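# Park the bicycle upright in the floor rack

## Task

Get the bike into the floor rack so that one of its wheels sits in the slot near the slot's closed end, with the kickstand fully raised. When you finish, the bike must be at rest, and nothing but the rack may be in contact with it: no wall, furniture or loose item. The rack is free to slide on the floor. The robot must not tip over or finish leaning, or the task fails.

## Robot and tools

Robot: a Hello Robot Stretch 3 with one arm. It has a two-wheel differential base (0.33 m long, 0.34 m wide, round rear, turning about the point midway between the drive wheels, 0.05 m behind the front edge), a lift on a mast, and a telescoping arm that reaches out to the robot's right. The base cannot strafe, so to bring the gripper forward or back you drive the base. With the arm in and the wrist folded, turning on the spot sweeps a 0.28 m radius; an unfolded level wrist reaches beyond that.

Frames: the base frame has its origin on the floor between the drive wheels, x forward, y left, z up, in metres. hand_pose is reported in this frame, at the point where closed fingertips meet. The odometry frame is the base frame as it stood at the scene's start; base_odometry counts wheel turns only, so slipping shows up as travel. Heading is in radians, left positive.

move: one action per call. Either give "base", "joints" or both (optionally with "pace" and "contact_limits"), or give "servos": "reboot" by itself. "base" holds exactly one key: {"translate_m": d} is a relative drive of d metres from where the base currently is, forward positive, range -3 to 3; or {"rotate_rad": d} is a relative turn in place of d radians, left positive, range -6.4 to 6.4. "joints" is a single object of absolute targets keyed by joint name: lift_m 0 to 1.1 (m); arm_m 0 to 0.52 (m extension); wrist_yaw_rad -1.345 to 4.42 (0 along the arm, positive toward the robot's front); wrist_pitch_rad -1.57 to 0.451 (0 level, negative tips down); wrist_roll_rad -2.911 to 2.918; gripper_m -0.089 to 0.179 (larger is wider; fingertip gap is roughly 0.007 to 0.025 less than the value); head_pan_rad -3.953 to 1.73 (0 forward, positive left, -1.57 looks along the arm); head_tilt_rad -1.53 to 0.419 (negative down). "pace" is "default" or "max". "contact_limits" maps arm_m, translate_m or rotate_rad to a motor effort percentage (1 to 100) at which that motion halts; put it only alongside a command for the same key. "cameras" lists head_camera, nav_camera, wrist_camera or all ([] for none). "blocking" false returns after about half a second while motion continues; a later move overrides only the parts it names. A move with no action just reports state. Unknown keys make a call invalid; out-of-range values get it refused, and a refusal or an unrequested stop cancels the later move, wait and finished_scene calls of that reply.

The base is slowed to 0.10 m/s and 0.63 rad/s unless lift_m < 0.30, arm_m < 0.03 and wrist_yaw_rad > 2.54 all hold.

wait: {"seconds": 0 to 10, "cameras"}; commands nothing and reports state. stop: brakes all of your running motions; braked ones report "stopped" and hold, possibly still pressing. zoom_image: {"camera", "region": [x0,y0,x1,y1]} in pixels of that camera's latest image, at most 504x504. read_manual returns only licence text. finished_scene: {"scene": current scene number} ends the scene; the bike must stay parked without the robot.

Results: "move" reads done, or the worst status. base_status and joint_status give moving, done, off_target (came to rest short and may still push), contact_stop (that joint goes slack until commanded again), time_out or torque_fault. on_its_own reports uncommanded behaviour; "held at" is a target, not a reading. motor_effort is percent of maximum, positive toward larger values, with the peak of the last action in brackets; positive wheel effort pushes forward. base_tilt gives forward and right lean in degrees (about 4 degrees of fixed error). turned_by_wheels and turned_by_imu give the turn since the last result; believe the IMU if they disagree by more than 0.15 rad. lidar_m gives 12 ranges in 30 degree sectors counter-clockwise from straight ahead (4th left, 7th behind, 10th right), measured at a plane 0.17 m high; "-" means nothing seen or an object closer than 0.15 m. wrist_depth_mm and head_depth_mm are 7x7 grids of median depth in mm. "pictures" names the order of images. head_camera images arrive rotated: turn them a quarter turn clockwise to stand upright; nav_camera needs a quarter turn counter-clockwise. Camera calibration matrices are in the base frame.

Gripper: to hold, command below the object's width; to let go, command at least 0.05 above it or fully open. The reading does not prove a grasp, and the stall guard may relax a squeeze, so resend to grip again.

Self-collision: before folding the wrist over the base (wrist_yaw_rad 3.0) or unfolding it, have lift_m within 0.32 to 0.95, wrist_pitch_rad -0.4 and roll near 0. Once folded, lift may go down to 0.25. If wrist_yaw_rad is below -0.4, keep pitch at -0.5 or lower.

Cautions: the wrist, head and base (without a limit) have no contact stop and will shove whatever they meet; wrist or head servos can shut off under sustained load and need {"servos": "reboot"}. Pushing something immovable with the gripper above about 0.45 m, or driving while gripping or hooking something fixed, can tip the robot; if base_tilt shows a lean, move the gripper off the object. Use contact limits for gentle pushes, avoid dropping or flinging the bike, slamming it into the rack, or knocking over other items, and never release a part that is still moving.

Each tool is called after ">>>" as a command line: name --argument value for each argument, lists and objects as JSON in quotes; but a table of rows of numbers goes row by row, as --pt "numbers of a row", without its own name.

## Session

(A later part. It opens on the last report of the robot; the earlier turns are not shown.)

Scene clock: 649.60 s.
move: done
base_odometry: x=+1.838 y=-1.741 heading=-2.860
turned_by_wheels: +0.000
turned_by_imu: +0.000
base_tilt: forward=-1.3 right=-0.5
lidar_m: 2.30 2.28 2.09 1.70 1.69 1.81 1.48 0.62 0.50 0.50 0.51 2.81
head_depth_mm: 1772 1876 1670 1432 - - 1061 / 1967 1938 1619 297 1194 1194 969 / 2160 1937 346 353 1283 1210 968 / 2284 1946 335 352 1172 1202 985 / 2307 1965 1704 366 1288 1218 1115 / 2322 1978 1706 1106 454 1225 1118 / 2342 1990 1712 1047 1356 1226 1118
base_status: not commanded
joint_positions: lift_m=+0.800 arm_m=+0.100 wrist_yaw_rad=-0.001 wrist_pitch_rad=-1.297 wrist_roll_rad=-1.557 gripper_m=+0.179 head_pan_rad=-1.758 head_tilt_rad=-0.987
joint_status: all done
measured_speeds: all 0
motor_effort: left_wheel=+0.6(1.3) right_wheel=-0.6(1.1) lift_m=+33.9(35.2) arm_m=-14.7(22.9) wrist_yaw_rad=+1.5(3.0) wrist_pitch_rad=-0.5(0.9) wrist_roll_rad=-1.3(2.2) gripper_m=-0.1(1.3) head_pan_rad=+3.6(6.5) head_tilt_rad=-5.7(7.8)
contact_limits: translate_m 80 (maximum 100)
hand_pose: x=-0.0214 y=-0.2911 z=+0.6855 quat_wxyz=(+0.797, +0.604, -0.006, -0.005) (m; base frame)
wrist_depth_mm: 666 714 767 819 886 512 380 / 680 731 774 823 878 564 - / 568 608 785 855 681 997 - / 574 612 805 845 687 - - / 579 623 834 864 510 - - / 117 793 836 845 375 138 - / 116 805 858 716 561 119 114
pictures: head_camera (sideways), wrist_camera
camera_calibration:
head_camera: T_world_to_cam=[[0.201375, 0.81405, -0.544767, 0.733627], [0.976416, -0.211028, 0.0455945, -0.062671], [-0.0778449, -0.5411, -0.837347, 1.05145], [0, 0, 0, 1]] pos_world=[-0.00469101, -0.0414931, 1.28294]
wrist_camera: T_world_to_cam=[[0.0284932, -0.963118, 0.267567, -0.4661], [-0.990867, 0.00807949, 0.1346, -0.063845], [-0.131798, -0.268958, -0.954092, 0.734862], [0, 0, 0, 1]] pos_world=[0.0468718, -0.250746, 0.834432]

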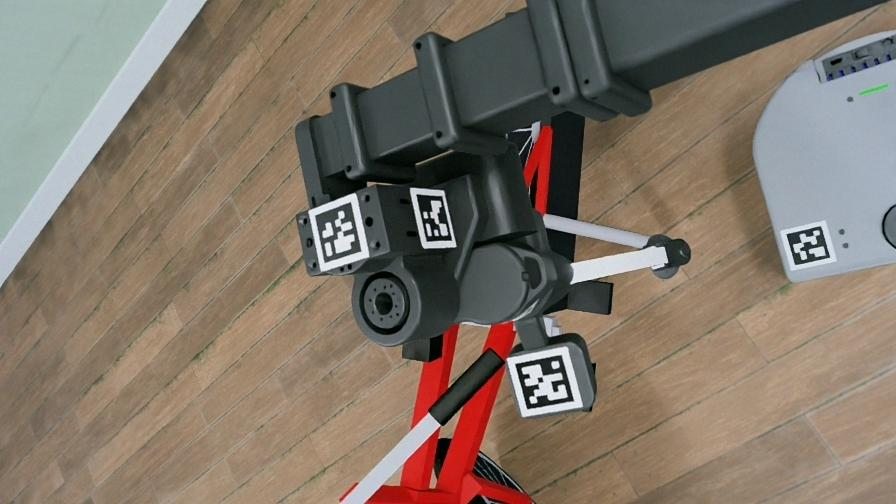

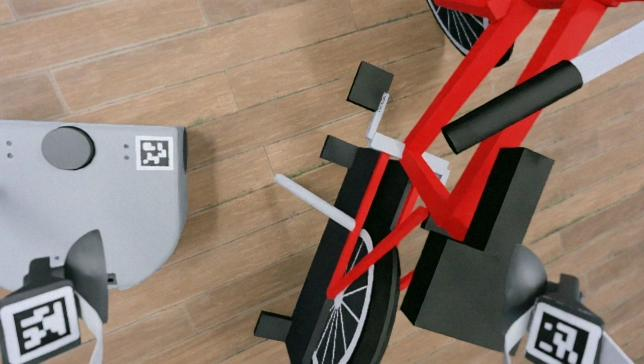

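>>> move --base '{"translate_m": 0.22}' --joints '{"gripper_m": -0.05, "wrist_pitch_rad": -1.56, "arm_m": 0.2, "wrist_roll_rad": 0.0}' --cameras '[]'

>>> move --joints '{"lift_m": 0.3, "head_pan_rad": -1.9, "head_tilt_rad": -0.9}'

Scene clock: 686.00 s.
move: done
base_odometry: x=+1.627 y=-1.802 heading=-2.860
turned_by_wheels: +0.000
turned_by_imu: +0.001
base_tilt: forward=-1.3 right=-0.4
lidar_m: 2.10 2.08 2.19 1.78 1.77 1.95 1.68 0.70 0.59 0.50 0.66 2.57
head_depth_mm: 2017 1921 1671 887 - - 1060 / 2176 1941 349 305 1225 1192 969 / 2279 1899 357 972 1317 1212 970 / 2293 401 411 973 1288 1215 986 / 2302 1960 408 472 1336 1221 1116 / 2318 1966 1707 1153 1349 1219 1116 / 2329 1939 1717 1510 1332 1228 1119
base_status: done
joint_positions: lift_m=+0.800 arm_m=+0.200 wrist_yaw_rad=-0.001 wrist_pitch_rad=-1.549 wrist_roll_rad=-0.006 gripper_m=-0.049 head_pan_rad=-1.758 head_tilt_rad=-0.987
joint_status: all done
joint sent to its limit — wrist_pitch_rad, lower limit.
measured_speeds: all 0
motor_effort: left_wheel=+0.2(6.2) right_wheel=+2.1(6.8) lift_m=+32.5(34.2) arm_m=+14.9(23.7) wrist_yaw_rad=+0.3(2.1) wrist_pitch_rad=-1.2(3.2) wrist_roll_rad=+1.3(2.7) gripper_m=-14.3(90.2) head_pan_rad=+4.1(4.6) head_tilt_rad=-5.5(6.2)
hand_pose: x=-0.0216 y=-0.3265 z=+0.6820 quat_wxyz=(+0.507, +0.496, -0.504, -0.494) (m; base frame)
wrist_depth_mm: 785 778 785 804 646 506 348 / 793 793 787 807 809 621 502 / 817 815 817 817 843 836 850 / 821 825 828 838 845 829 850 / 844 846 843 773 840 865 865 / 854 860 866 127 768 878 893 / 882 890 120 124 881 901 900
pictures: none
No camera images: "cameras" was empty.

Scene clock: 691.37 s.
move: done
base_odometry: x=+1.627 y=-1.802 heading=-2.860
turned_by_wheels: +0.000
turned_by_imu: +0.000
base_tilt: forward=-1.3 right=-0.5
lidar_m: 2.09 2.08 2.18 1.78 1.77 1.95 1.68 0.70 0.59 0.50 0.66 2.57
head_depth_mm: 1779 1994 1824 1576 1289 1236 1114 / 1934 2101 1834 944 1276 1237 997 / 2120 2209 1832 972 1289 1221 695 / 2365 2198 1844 1502 1189 820 1117 / 2557 2222 1852 1510 1356 1193 1128 / 2734 2232 1861 1032 1362 1253 1132 / 2769 2233 1793 1609 1211 1260 1138
base_status: not commanded
joint_positions: lift_m=+0.300 arm_m=+0.200 wrist_yaw_rad=-0.001 wrist_pitch_rad=-1.550 wrist_roll_rad=-0.005 gripper_m=-0.049 head_pan_rad=-1.892 head_tilt_rad=-0.902
joint_status: all done
measured_speeds: all 0
motor_effort: left_wheel=-0.2(0.7) right_wheel=+1.9(2.4) lift_m=+17.8(32.0) arm_m=+11.3(15.2) wrist_yaw_rad=+2.0(2.3) wrist_pitch_rad=-0.9(1.5) wrist_roll_rad=+1.7(2.0) gripper_m=-15.0(15.7) head_pan_rad=-3.4(6.0) head_tilt_rad=+0.7(3.4)
hand_pose: x=-0.0216 y=-0.3263 z=+0.1820 quat_wxyz=(+0.506, +0.496, -0.504, -0.494) (m; base frame)
wrist_depth_mm: 316 318 320 321 324 323 325 / 324 324 325 327 328 331 331 / 329 331 332 332 336 335 336 / 336 336 338 340 342 342 345 / 341 344 344 344 349 353 354 / 351 352 348 127 355 358 361 / 357 360 120 124 360 365 368
pictures: head_camera (sideways), nav_camera (sideways), wrist_camera
camera_calibration:
head_camera: T_world_to_cam=[[0.292604, 0.733112, -0.613946, 0.823198], [0.940792, -0.335625, 0.0476085, -0.0650808], [-0.171153, -0.591525, -0.787911, 0.987751], [0, 0, 0, 1]] pos_world=[-0.0105871, -0.0410592, 1.28676]
nav_camera: T_world_to_cam=[[-0.24465, -0.748929, 0.615834, -0.756057], [-0.959176, 0.279867, -0.0406963, 0.111378], [-0.141873, -0.60065, -0.786824, 0.980846], [0, 0, 0, 1]] pos_world=[0.0610174, -0.00825868, 1.24189]
wrist_camera: T_world_to_cam=[[-0.998869, -0.0475539, -0.00015552, -0.0399975], [-0.0472793, 0.992739, 0.110611, 0.350029], [-0.00510562, 0.110494, -0.993864, 0.378767], [0, 0, 0, 1]] pos_world=[-0.0214693, -0.391241, 0.33772]

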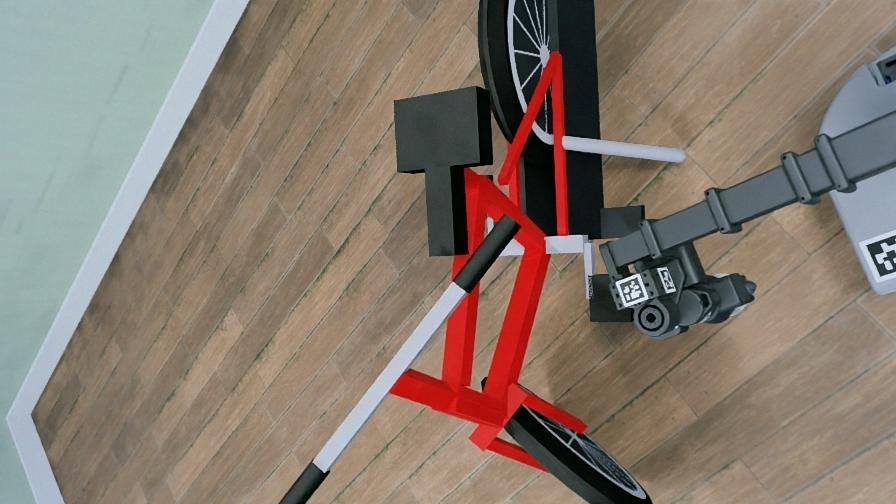

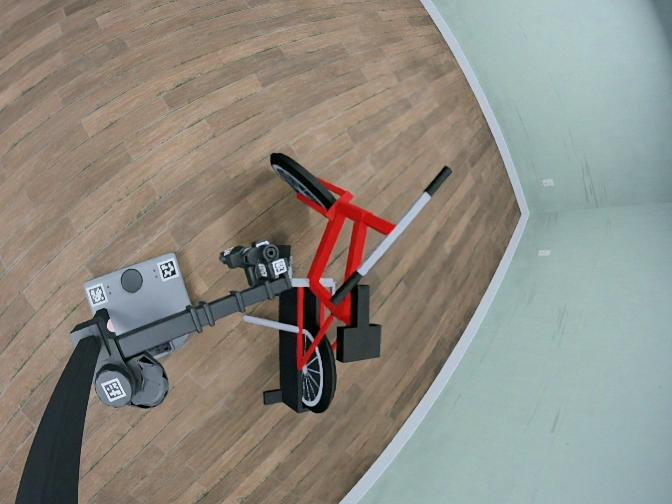

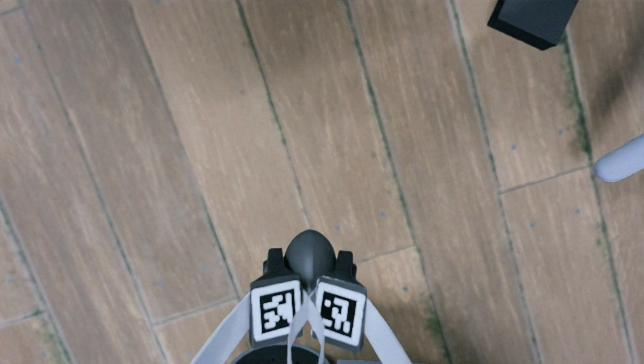

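>>> move --joints '{"arm_m": 0.284, "lift_m": 0.19}' --cameras '[]'

>>> move --base '{"translate_m": -0.2}' --contact_limits '{"translate_m": 25}'

>>> zoom_image --camera "head_camera" --region '[450, 0, 850, 400]'

Scene clock: 705.03 s.
move: done
base_odometry: x=+1.627 y=-1.802 heading=-2.860
turned_by_wheels: +0.000
turned_by_imu: +0.000
base_tilt: forward=-1.3 right=-0.4
lidar_m: 2.10 2.08 2.18 1.78 1.77 1.95 1.68 0.70 0.59 0.50 0.66 2.57
head_depth_mm: 1768 1997 1824 1577 1290 1235 1109 / 1934 2095 1822 944 1277 1237 995 / 2139 2194 1848 975 1291 1223 775 / 2354 2212 1848 1503 1193 1191 1123 / 2599 2208 1847 1503 1357 1210 1127 / 2728 2241 1866 1033 1364 1255 1126 / 2767 2255 1838 1614 1216 1255 1130
base_status: not commanded
joint_positions: lift_m=+0.190 arm_m=+0.284 wrist_yaw_rad=-0.001 wrist_pitch_rad=-1.550 wrist_roll_rad=-0.005 gripper_m=-0.049 head_pan_rad=-1.892 head_tilt_rad=-0.902
joint_status: all done
measured_speeds: all 0
motor_effort: left_wheel=-0.1(0.6) right_wheel=+1.9(2.2) lift_m=+17.1(22.7) arm_m=+15.4(20.6) wrist_yaw_rad=+0.4(2.4) wrist_pitch_rad=-1.0(1.1) wrist_roll_rad=+1.3(1.8) gripper_m=-15.0(15.5) head_pan_rad=-3.7(4.0) head_tilt_rad=+1.0(1.8)
hand_pose: x=-0.0216 y=-0.4101 z=+0.0720 quat_wxyz=(+0.506, +0.496, -0.504, -0.494) (m; base frame)
wrist_depth_mm: 214 215 216 216 217 218 219 / 218 219 221 221 222 222 205 / 221 224 224 225 226 227 229 / 226 227 228 230 231 231 233 / 230 232 233 232 236 237 237 / 236 236 236 127 241 241 243 / 241 241 119 124 244 247 247
pictures: none
No camera images: "cameras" was empty.

Scene clock: 708.17 s.
move: done
base_odometry: x=+1.819 y=-1.747 heading=-2.860
turned_by_wheels: +0.000
turned_by_imu: +0.000
base_tilt: forward=-1.4 right=-0.4
lidar_m: 2.28 2.27 2.10 1.71 1.70 1.83 1.49 0.63 0.50 0.50 0.52 2.80
head_depth_mm: 1584 1767 1814 1566 1351 1235 1114 / 1715 1957 1831 1579 1166 1236 995 / 1880 2068 1834 1586 1143 1234 778 / 2099 2193 1850 1528 1049 1187 1120 / 2365 2216 1860 1594 1008 1207 1128 / 2609 2222 1870 1609 1135 1233 1127 / 2790 2247 1873 1606 1344 1253 1134
base_status: done
joint_positions: lift_m=+0.190 arm_m=+0.284 wrist_yaw_rad=-0.001 wrist_pitch_rad=-1.550 wrist_roll_rad=-0.005 gripper_m=-0.049 head_pan_rad=-1.892 head_tilt_rad=-0.902
joint_status: not commanded
measured_speeds: all 0
motor_effort: left_wheel=-1.6(7.0) right_wheel=-1.5(5.9) lift_m=+17.3(18.5) arm_m=+14.1(16.6) wrist_yaw_rad=+0.9(2.1) wrist_pitch_rad=-0.9(1.2) wrist_roll_rad=+1.5(1.7) gripper_m=-14.6(15.7) head_pan_rad=-2.9(4.3) head_tilt_rad=+1.0(1.9)
contact_limits: translate_m 25 (maximum 100)
hand_pose: x=-0.0216 y=-0.4101 z=+0.0720 quat_wxyz=(+0.506, +0.496, -0.504, -0.494) (m; base frame)
wrist_depth_mm: 213 214 215 198 218 189 158 / 219 219 219 202 222 223 204 / 222 223 224 225 226 227 229 / 227 228 228 230 232 231 231 / 230 232 233 234 235 234 113 / 236 236 236 127 238 149 243 / 240 242 119 124 247 245 248
pictures: head_camera (sideways), nav_camera (sideways), wrist_camera
camera_calibration:
head_camera: T_world_to_cam=[[0.292704, 0.73306, -0.61396, 0.823216], [0.940745, -0.335757, 0.0476089, -0.0650811], [-0.171241, -0.591515, -0.7879, 0.987737], [0, 0, 0, 1]] pos_world=[-0.010593, -0.0410571, 1.28676]
nav_camera: T_world_to_cam=[[-0.244752, -0.748883, 0.615849, -0.756075], [-0.959137, 0.280001, -0.0406956, 0.111377], [-0.141962, -0.600644, -0.786812, 0.980832], [0, 0, 0, 1]] pos_world=[0.0610159, -0.0082675, 1.24189]
wrist_camera: T_world_to_cam=[[-0.998906, -0.0467635, -0.000209407, -0.043672], [-0.0464957, 0.992688, 0.111396, 0.445321], [-0.00500141, 0.111284, -0.993776, 0.279037], [0, 0, 0, 1]] pos_world=[-0.0215232, -0.475159, 0.227684]

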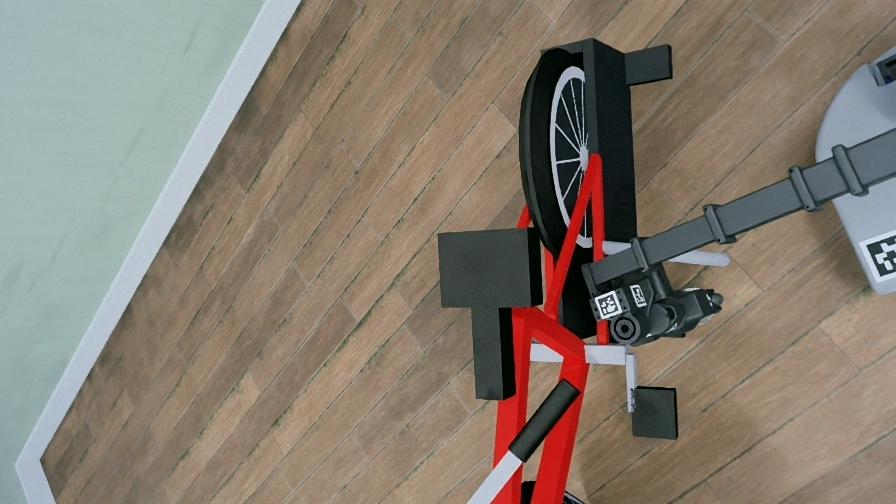

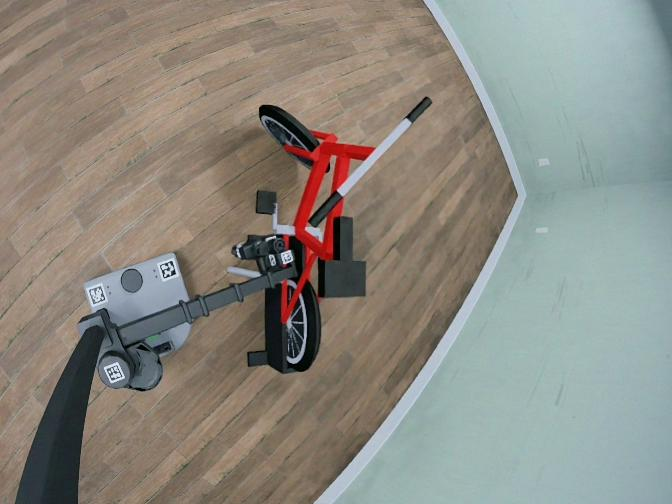

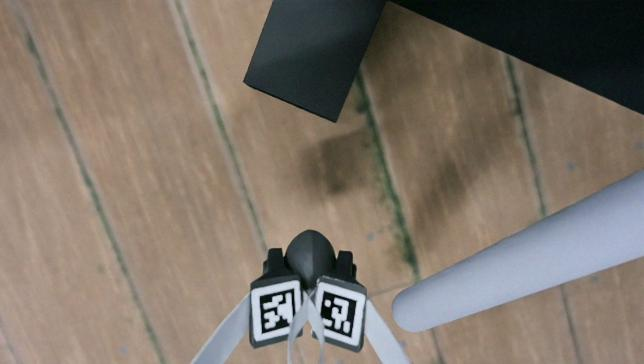

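Scaled by 1.260 from the camera's 896x504 image, which has a finer 1280x720 frame.

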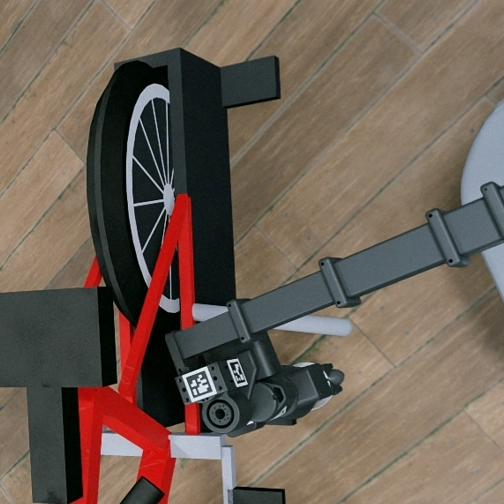

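>>> move --base '{"translate_m": -0.06}' --contact_limits '{"translate_m": 30}'

>>> zoom_image --camera "head_camera" --region '[450, 0, 850, 400]'

Scene clock: 719.80 s.
move: done
base_odometry: x=+1.877 y=-1.730 heading=-2.859
turned_by_wheels: +0.001
turned_by_imu: +0.001
base_tilt: forward=-1.3 right=-0.4
lidar_m: 2.33 2.32 2.07 1.69 1.68 1.76 1.43 1.42 0.54 0.49 0.51 2.86
head_depth_mm: 1519 1708 1799 1571 1378 1236 1114 / 1647 1878 1835 1589 1197 1238 1000 / 1822 2039 1842 1581 1154 1238 775 / 2027 2156 1854 1594 1074 1187 1122 / 2280 2203 1853 1600 928 1195 1128 / 2534 2219 1858 1603 1134 1234 1129 / 2717 2250 1882 1607 1043 1216 1135
base_status: done
joint_positions: lift_m=+0.190 arm_m=+0.284 wrist_yaw_rad=-0.003 wrist_pitch_rad=-1.550 wrist_roll_rad=-0.003 gripper_m=-0.049 head_pan_rad=-1.892 head_tilt_rad=-0.902
joint_status: not commanded
measured_speeds: all 0
motor_effort: left_wheel=+4.2(7.1) right_wheel=-18.4(18.5) lift_m=+18.3(19.4) arm_m=+12.5(14.3) wrist_yaw_rad=+2.6(3.8) wrist_pitch_rad=-0.9(1.2) wrist_roll_rad=+1.0(1.7) gripper_m=-13.9(15.2) head_pan_rad=-3.3(4.0) head_tilt_rad=+0.6(1.7)
contact_limits: translate_m 30 (maximum 100)
hand_pose: x=-0.0216 y=-0.4102 z=+0.0720 quat_wxyz=(+0.505, +0.495, -0.505, -0.495) (m; base frame)
wrist_depth_mm: 215 214 198 218 189 155 121 / 220 219 201 222 222 210 67 / 223 224 225 225 226 85 76 / 228 228 229 229 228 90 231 / 233 233 234 233 116 236 237 / 237 237 237 128 240 241 242 / 242 242 118 119 245 246 248
pictures: head_camera (sideways), nav_camera (sideways), wrist_camera
camera_calibration:
head_camera: T_world_to_cam=[[0.292717, 0.733042, -0.613976, 0.823236], [0.940737, -0.335778, 0.0476093, -0.0650816], [-0.17126, -0.591526, -0.787888, 0.987721], [0, 0, 0, 1]] pos_world=[-0.010594, -0.041057, 1.28676]
nav_camera: T_world_to_cam=[[-0.244765, -0.748867, 0.615864, -0.756095], [-0.959131, 0.280022, -0.0406949, 0.111376], [-0.141981, -0.600655, -0.786801, 0.980816], [0, 0, 0, 1]] pos_world=[0.0610154, -0.00826985, 1.24189]
wrist_camera: T_world_to_cam=[[-0.999079, -0.0429172, -0.000208732, -0.0420619], [-0.0426763, 0.992931, 0.110753, 0.445716], [-0.00454598, 0.11066, -0.993848, 0.278803], [0, 0, 0, 1]] pos_world=[-0.0217342, -0.475223, 0.227714]

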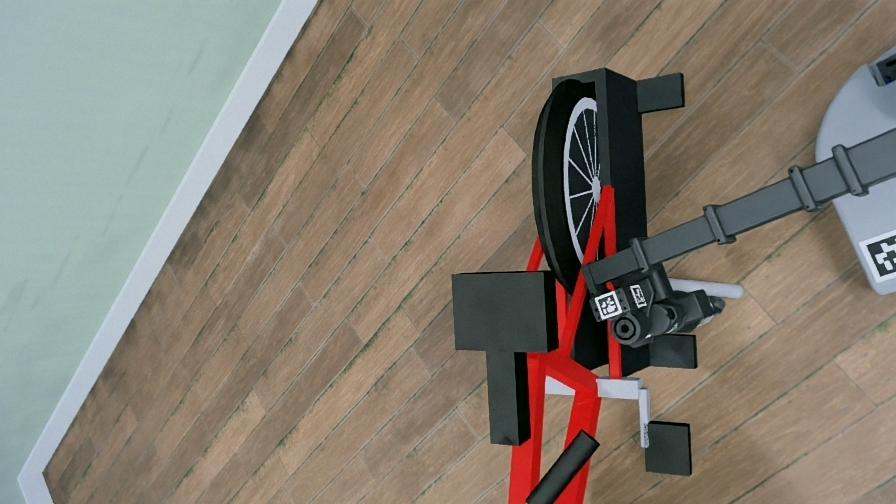

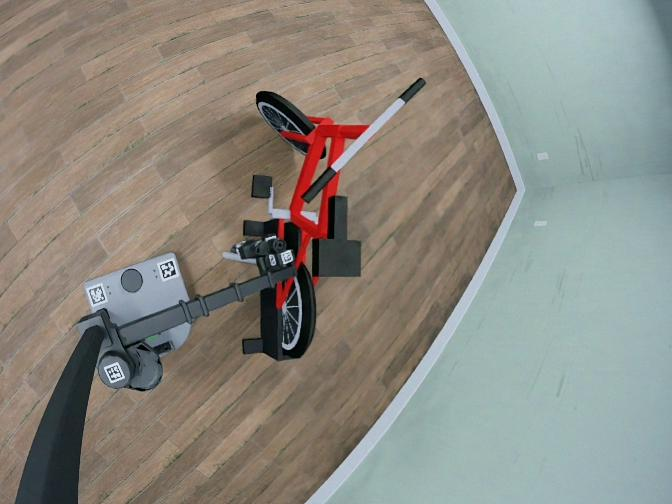

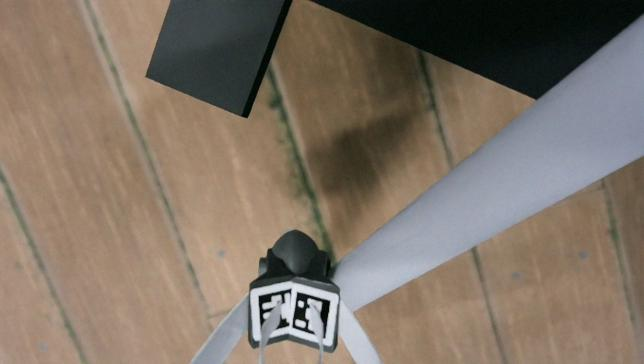

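Scaled by 1.260 from the camera's 896x504 image, which has a finer 1280x720 frame.

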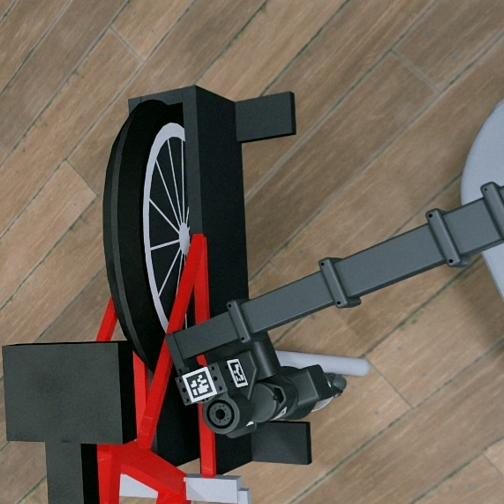

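>>> move --base '{"translate_m": -0.06}' --contact_limits '{"translate_m": 40}'

>>> zoom_image --camera "head_camera" --region '[450, 0, 850, 400]'

Scene clock: 726.10 s.
move: done
base_odometry: x=+1.934 y=-1.713 heading=-2.859
turned_by_wheels: +0.001
turned_by_imu: +0.001
base_tilt: forward=-1.3 right=-0.5
lidar_m: 2.40 2.38 2.05 1.67 1.66 1.69 1.38 1.37 0.52 0.48 0.53 0.86
head_depth_mm: 1456 1647 1785 1578 1380 1230 1110 / 1582 1813 1833 1580 1361 1234 1000 / 1743 2021 1842 1588 1173 1241 776 / 1937 2141 1856 1586 1079 1149 1123 / 2185 2210 1851 1591 958 1192 1125 / 2501 2255 1863 1608 1010 1233 1127 / 2724 2246 1866 1610 1129 1220 1127
base_status: done
joint_positions: lift_m=+0.190 arm_m=+0.284 wrist_yaw_rad=-0.005 wrist_pitch_rad=-1.556 wrist_roll_rad=-0.001 gripper_m=-0.049 head_pan_rad=-1.892 head_tilt_rad=-0.902
joint_status: not commanded
measured_speeds: all 0
motor_effort: left_wheel=+5.2(6.6) right_wheel=-18.6(22.5) lift_m=+20.8(20.9) arm_m=+11.4(12.9) wrist_yaw_rad=+3.4(5.9) wrist_pitch_rad=+0.0(1.3) wrist_roll_rad=+0.3(0.9) gripper_m=-14.4(15.3) head_pan_rad=-3.8(4.0) head_tilt_rad=+1.5(1.7)
contact_limits: translate_m 40 (maximum 100)
hand_pose: x=-0.0215 y=-0.4087 z=+0.0721 quat_wxyz=(+0.503, +0.495, -0.504, -0.498) (m; base frame)
wrist_depth_mm: 197 196 216 205 - - 98 / 218 201 219 221 - 153 125 / 223 224 224 225 69 227 179 / 227 228 229 229 77 232 232 / 232 233 233 145 100 236 237 / 237 239 237 123 239 241 242 / 243 243 118 120 246 246 248
pictures: head_camera (sideways), nav_camera (sideways), wrist_camera
camera_calibration:
head_camera: T_world_to_cam=[[0.292709, 0.733012, -0.614016, 0.823288], [0.940737, -0.335777, 0.0476104, -0.065083], [-0.171273, -0.591563, -0.787857, 0.987681], [0, 0, 0, 1]] pos_world=[-0.0105943, -0.0410577, 1.28676]
nav_camera: T_world_to_cam=[[-0.244757, -0.748836, 0.615904, -0.756147], [-0.959131, 0.280022, -0.040693, 0.111374], [-0.141994, -0.600693, -0.786769, 0.980776], [0, 0, 0, 1]] pos_world=[0.0610144, -0.00827284, 1.24189]
wrist_camera: T_world_to_cam=[[-0.999218, -0.0395413, -0.000510392, -0.0405607], [-0.0393307, 0.992391, 0.116674, 0.443608], [-0.00410692, 0.116602, -0.99317, 0.281138], [0, 0, 0, 1]] pos_world=[-0.021927, -0.474618, 0.22744]

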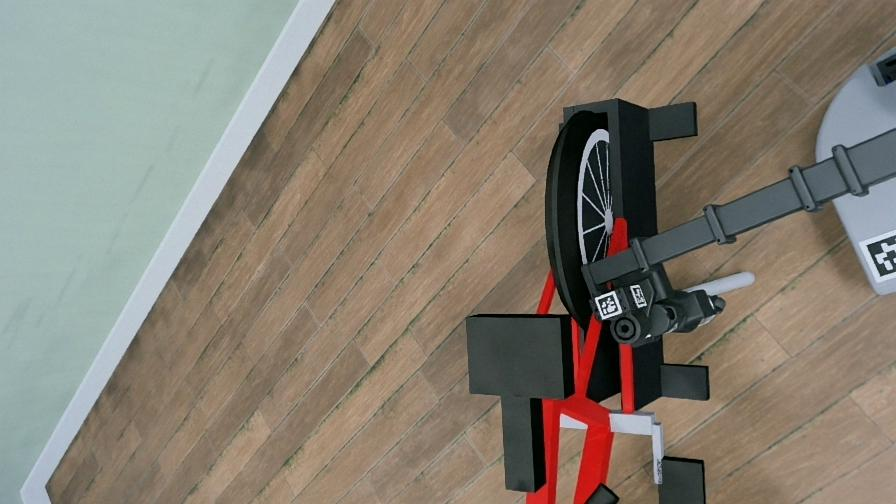

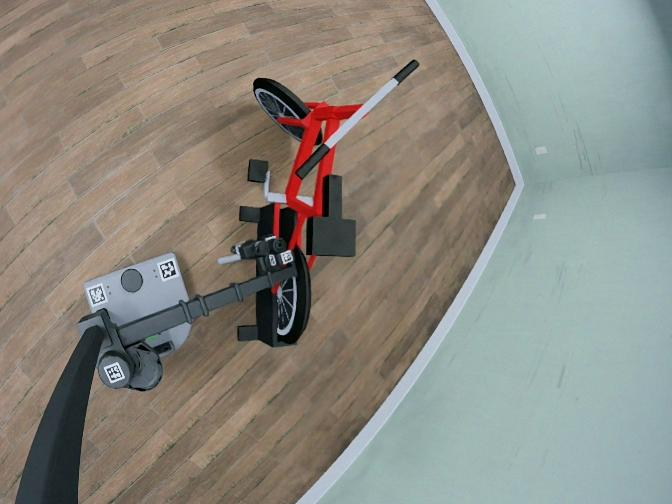

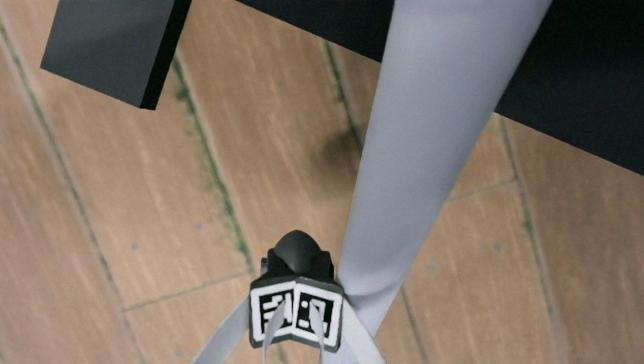

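Scaled by 1.260 from the camera's 896x504 image, which has a finer 1280x720 frame.

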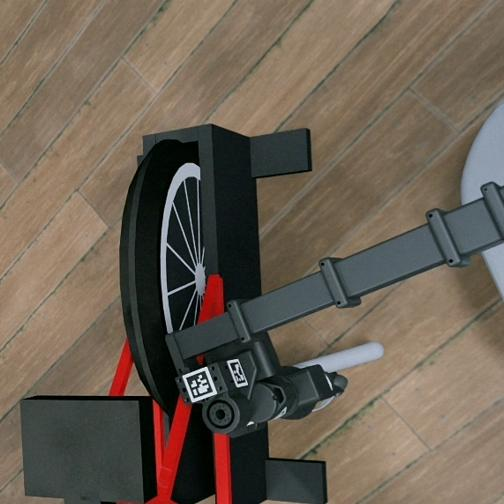

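>>> move --base '{"translate_m": -0.06}' --contact_limits '{"translate_m": 45}'

>>> zoom_image --camera "head_camera" --region '[450, 50, 850, 450]'

Scene clock: 732.13 s.
move: done
base_odometry: x=+1.992 y=-1.696 heading=-2.859
turned_by_wheels: +0.000
turned_by_imu: +0.000
base_tilt: forward=-1.3 right=-0.4
lidar_m: 2.45 2.43 2.02 1.65 1.64 1.62 1.33 1.31 0.50 0.51 0.56 0.87
head_depth_mm: 1395 1569 1730 1567 1393 1231 1111 / 1524 1731 1826 1582 1384 1234 987 / 1675 1926 1832 1586 1162 1220 776 / 1862 2087 1843 1590 1113 1194 1123 / 2080 2229 1847 1598 1061 1193 1127 / 2397 2234 1873 1602 856 1234 1134 / 2629 2239 1890 1614 1014 1221 1134
base_status: done
joint_positions: lift_m=+0.190 arm_m=+0.284 wrist_yaw_rad=-0.003 wrist_pitch_rad=-1.556 wrist_roll_rad=-0.001 gripper_m=-0.049 head_pan_rad=-1.892 head_tilt_rad=-0.902
joint_status: not commanded
measured_speeds: all 0
motor_effort: left_wheel=-2.5(3.6) right_wheel=-2.2(25.5) lift_m=+21.5(22.1) arm_m=+9.2(10.3) wrist_yaw_rad=+2.3(5.7) wrist_pitch_rad=+0.1(0.4) wrist_roll_rad=+0.3(0.5) gripper_m=-14.5(15.2) head_pan_rad=-4.0(4.0) head_tilt_rad=+0.8(1.9)
contact_limits: translate_m 45 (maximum 100)
hand_pose: x=-0.0216 y=-0.4087 z=+0.0721 quat_wxyz=(+0.503, +0.496, -0.504, -0.497) (m; base frame)
wrist_depth_mm: 195 214 - - - - - / 216 218 220 - - - - / 222 223 223 224 - - - / 227 228 228 230 231 - - / 231 231 234 232 236 236 - / 237 237 237 127 242 242 244 / 241 243 120 124 246 246 249
pictures: head_camera (sideways), nav_camera (sideways), wrist_camera
camera_calibration:
head_camera: T_world_to_cam=[[0.292723, 0.732929, -0.614108, 0.823409], [0.940722, -0.335819, 0.047613, -0.0650863], [-0.171333, -0.591643, -0.787784, 0.987587], [0, 0, 0, 1]] pos_world=[-0.010597, -0.0410586, 1.28677]
nav_camera: T_world_to_cam=[[-0.244772, -0.748755, 0.615997, -0.756268], [-0.959118, 0.280066, -0.0406887, 0.111368], [-0.142054, -0.600773, -0.786697, 0.980682], [0, 0, 0, 1]] pos_world=[0.0610117, -0.00828232, 1.24189]
wrist_camera: T_world_to_cam=[[-0.999129, -0.041718, -0.000507264, -0.0414935], [-0.0414925, 0.992311, 0.116605, 0.44355], [-0.00436117, 0.116525, -0.993178, 0.281102], [0, 0, 0, 1]] pos_world=[-0.0218274, -0.474626, 0.227443]

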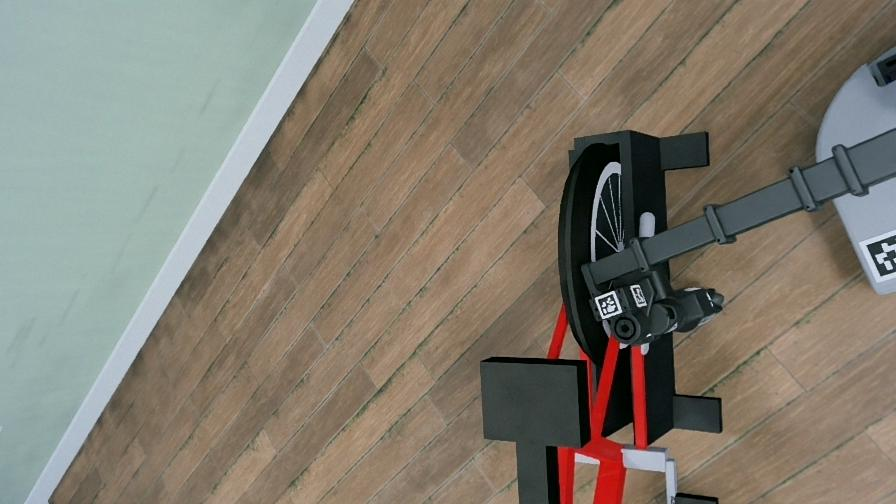

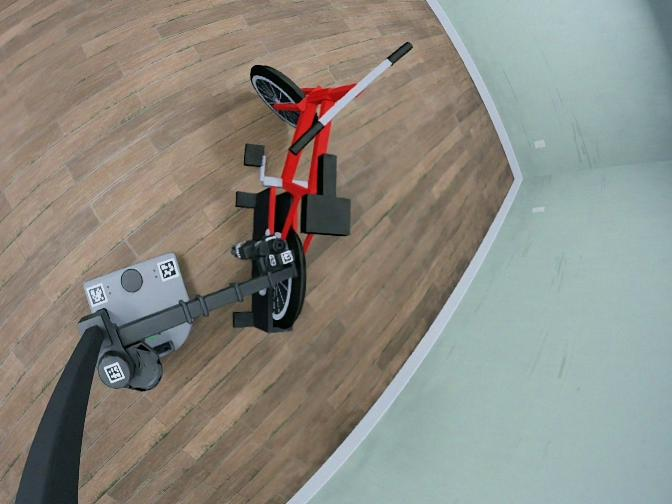

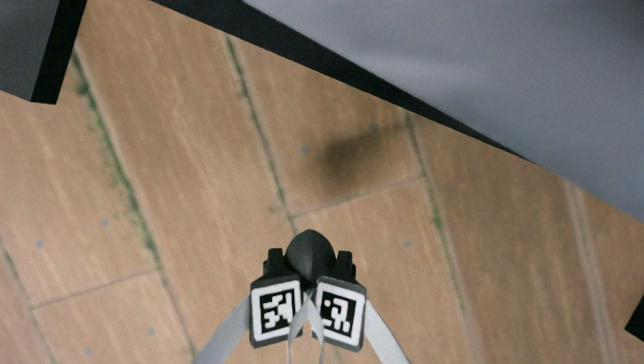

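Scaled by 1.260 from the camera's 896x504 image, which has a finer 1280x720 frame.

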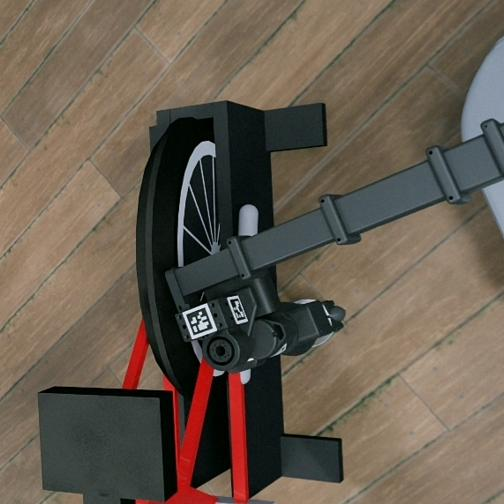

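>>> move --joints '{"arm_m": 0.12, "head_pan_rad": -1.8, "head_tilt_rad": -0.8}'

>>> zoom_image --camera "head_camera" --region '[400, 100, 800, 500]'

Scene clock: 737.73 s.
move: done
base_odometry: x=+1.992 y=-1.696 heading=-2.859
turned_by_wheels: +0.000
turned_by_imu: +0.000
base_tilt: forward=-1.3 right=-0.5
lidar_m: 2.45 2.43 2.02 1.65 1.64 1.63 1.32 1.32 0.50 0.51 0.56 0.87
head_depth_mm: 1448 1598 1769 1707 1457 1280 1133 / 1590 1774 1942 1719 1473 1201 1141 / 1764 2000 2082 1719 1477 1127 822 / 1995 2299 2094 1731 1485 1079 812 / 2285 2537 2105 1742 1421 1156 1150 / 2651 2693 2125 1741 866 1193 1156 / 2843 2711 2117 1764 1410 1242 1159
base_status: not commanded
joint_positions: lift_m=+0.190 arm_m=+0.120 wrist_yaw_rad=-0.001 wrist_pitch_rad=-1.555 wrist_roll_rad=-0.001 gripper_m=-0.049 head_pan_rad=-1.808 head_tilt_rad=-0.803
joint_status: all done
measured_speeds: all 0
motor_effort: left_wheel=-2.4(3.5) right_wheel=-2.2(2.5) lift_m=+23.2(23.4) arm_m=-14.9(21.7) wrist_yaw_rad=+1.1(3.5) wrist_pitch_rad=-0.4(0.4) wrist_roll_rad=+0.2(0.6) gripper_m=-14.3(15.4) head_pan_rad=+3.9(4.9) head_tilt_rad=+1.4(2.4)
contact_limits: translate_m 45 (maximum 100)
hand_pose: x=-0.0216 y=-0.2448 z=+0.0721 quat_wxyz=(+0.504, +0.496, -0.503, -0.496) (m; base frame)
wrist_depth_mm: 213 215 216 216 217 218 219 / 218 219 219 221 222 223 223 / 223 223 224 225 227 228 228 / 227 228 229 229 231 232 233 / 231 233 233 232 236 238 238 / 236 237 236 127 242 242 244 / 241 242 119 124 244 247 248
pictures: head_camera (sideways), nav_camera (sideways), wrist_camera
camera_calibration:
head_camera: T_world_to_cam=[[0.215245, 0.692376, -0.688683, 0.921054], [0.966652, -0.251261, 0.0495144, -0.0677261], [-0.138757, -0.676375, -0.72337, 0.903624], [0, 0, 0, 1]] pos_world=[-0.00740057, -0.0435438, 1.29132]
nav_camera: T_world_to_cam=[[-0.166094, -0.703955, 0.690551, -0.853893], [-0.98009, 0.195104, -0.0368443, 0.106496], [-0.108792, -0.682922, -0.722345, 0.896796], [0, 0, 0, 1]] pos_world=[0.0601138, -0.00943743, 1.24138]
wrist_camera: T_world_to_cam=[[-0.999062, -0.0433004, -0.000493512, -0.035074], [-0.043064, 0.99228, 0.116298, 0.280868], [-0.00454606, 0.11621, -0.993214, 0.261916], [0, 0, 0, 1]] pos_world=[-0.0217551, -0.310656, 0.227457]

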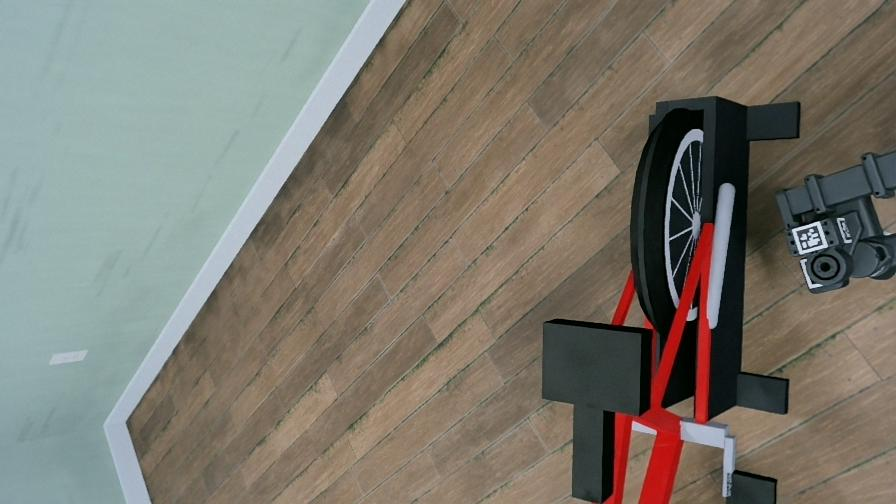

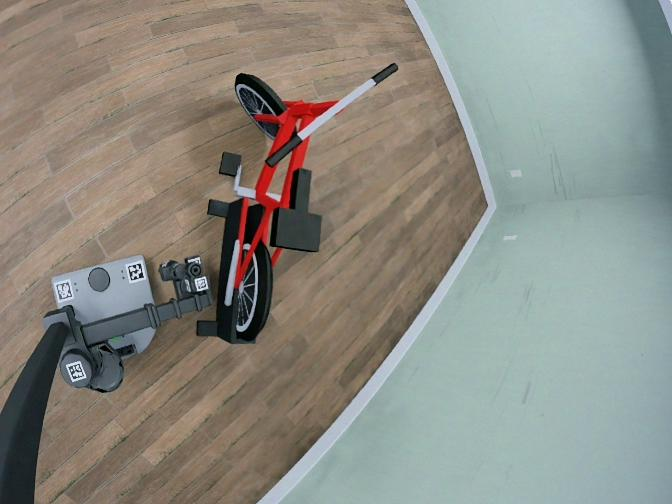

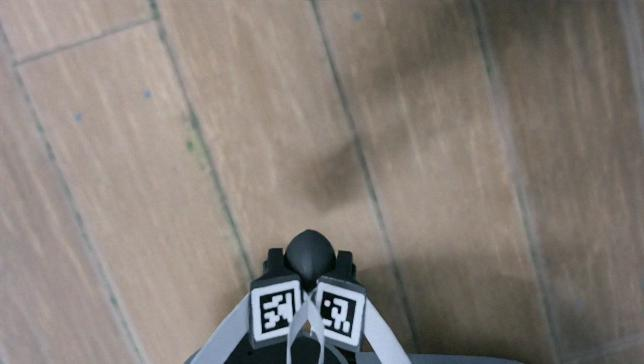

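Scaled by 1.260 from the camera's 896x504 image, which has a finer 1280x720 frame.

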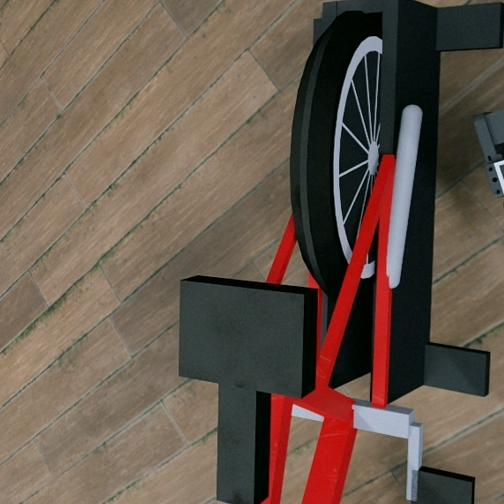

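>>> move --joints '{"arm_m": 0.0, "lift_m": 0.33}' --cameras '[]'

>>> move --joints '{"wrist_pitch_rad": -0.7}' --cameras '["wrist_camera"]'

Scene clock: 749.83 s.
move: done
base_odometry: x=+1.992 y=-1.696 heading=-2.859
turned_by_wheels: +0.000
turned_by_imu: +0.000
base_tilt: forward=-1.3 right=-0.5
lidar_m: 2.45 2.44 2.02 1.65 1.64 1.62 1.32 1.31 0.50 0.51 0.56 0.87
head_depth_mm: 1437 1596 1766 1708 1467 1279 1134 / 1589 1777 1956 1720 1474 1196 1141 / 1760 2006 2068 1730 1471 1127 1143 / 1992 2304 2087 1739 1485 1085 1149 / 2295 2550 2111 1736 1433 1153 1155 / 2668 2659 2114 1751 863 1187 1153 / 2856 2707 2131 1768 1418 1234 1158
base_status: not commanded
joint_positions: lift_m=+0.330 arm_m=+0.000 wrist_yaw_rad=-0.001 wrist_pitch_rad=-1.549 wrist_roll_rad=-0.001 gripper_m=-0.049 head_pan_rad=-1.808 head_tilt_rad=-0.803
joint_status: all done
measured_speeds: all 0
motor_effort: left_wheel=-2.8(3.4) right_wheel=-2.2(2.4) lift_m=+35.5(40.1) arm_m=-15.1(24.8) wrist_yaw_rad=+0.4(2.4) wrist_pitch_rad=-1.1(16.1) wrist_roll_rad=+0.3(0.6) gripper_m=-14.1(15.7) head_pan_rad=+4.6(5.0) head_tilt_rad=+1.4(2.1)
contact_limits: translate_m 45 (maximum 100)
hand_pose: x=-0.0216 y=-0.1263 z=+0.2120 quat_wxyz=(+0.505, +0.495, -0.505, -0.495) (m; base frame)
wrist_depth_mm: 346 346 350 350 351 352 352 / 349 354 353 357 358 359 361 / 356 359 361 362 365 367 369 / 365 367 212 211 213 215 376 / 374 378 214 213 215 216 220 / 381 381 217 126 220 221 222 / 386 386 119 124 224 227 228
pictures: none
No camera images: "cameras" was empty.

Scene clock: 751.10 s.
move: done
base_odometry: x=+1.992 y=-1.696 heading=-2.859
turned_by_wheels: +0.000
turned_by_imu: +0.000
base_tilt: forward=-1.4 right=-0.5
lidar_m: 2.45 2.44 2.02 1.65 1.64 1.63 1.33 1.32 0.50 0.51 0.56 0.88
head_depth_mm: 1443 1593 1768 1707 1466 1281 1137 / 1580 1779 1949 1714 1470 1202 1146 / 1769 1997 2068 1731 1476 1130 1145 / 1985 2271 2101 1729 1481 1083 924 / 2298 2532 2111 1735 1424 1155 1147 / 2661 2683 2110 1753 865 1190 1156 / 2852 2710 2136 1763 1414 1243 1150
base_status: not commanded
joint_positions: lift_m=+0.330 arm_m=+0.000 wrist_yaw_rad=-0.001 wrist_pitch_rad=-0.718 wrist_roll_rad=-0.001 gripper_m=-0.049 head_pan_rad=-1.808 head_tilt_rad=-0.803
joint_status: all done
measured_speeds: all 0
motor_effort: left_wheel=-2.7(3.2) right_wheel=-2.1(2.3) lift_m=+35.1(35.9) arm_m=-13.3(15.3) wrist_yaw_rad=+0.5(2.2) wrist_pitch_rad=+3.2(3.3) wrist_roll_rad=+0.3(0.7) gripper_m=-14.2(15.1) head_pan_rad=+3.7(4.7) head_tilt_rad=+1.0(2.2)
contact_limits: translate_m 45 (maximum 100)
hand_pose: x=-0.0218 y=-0.3221 z=+0.2820 quat_wxyz=(+0.663, +0.248, -0.661, -0.249) (m; base frame)
wrist_depth_mm: 513 365 446 251 235 216 200 / 586 388 460 300 269 242 221 / 364 583 367 344 300 276 248 / 530 545 - 332 322 319 284 / 474 483 485 150 - 300 330 / 429 437 430 127 451 - 451 / 395 401 119 124 406 408 421
pictures: wrist_camera
camera_calibration:
wrist_camera: T_world_to_cam=[[-0.999017, -0.0296343, 0.0329776, -0.0435159], [-0.0440297, 0.750448, -0.659462, 0.474061], [-0.00520532, -0.660265, -0.751014, 0.160933], [0, 0, 0, 1]] pos_world=[-0.0217626, -0.250789, 0.434923]

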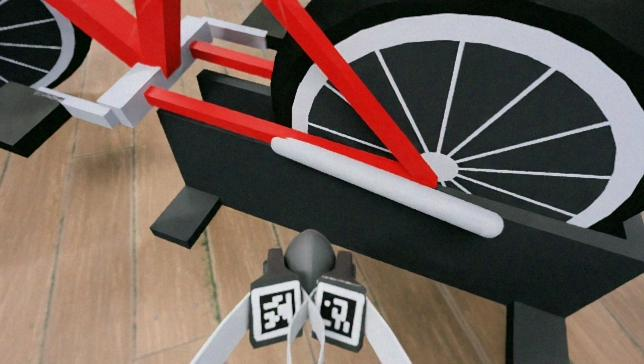

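>>> finished_scene --scene 1

The scene is finished: the task was done.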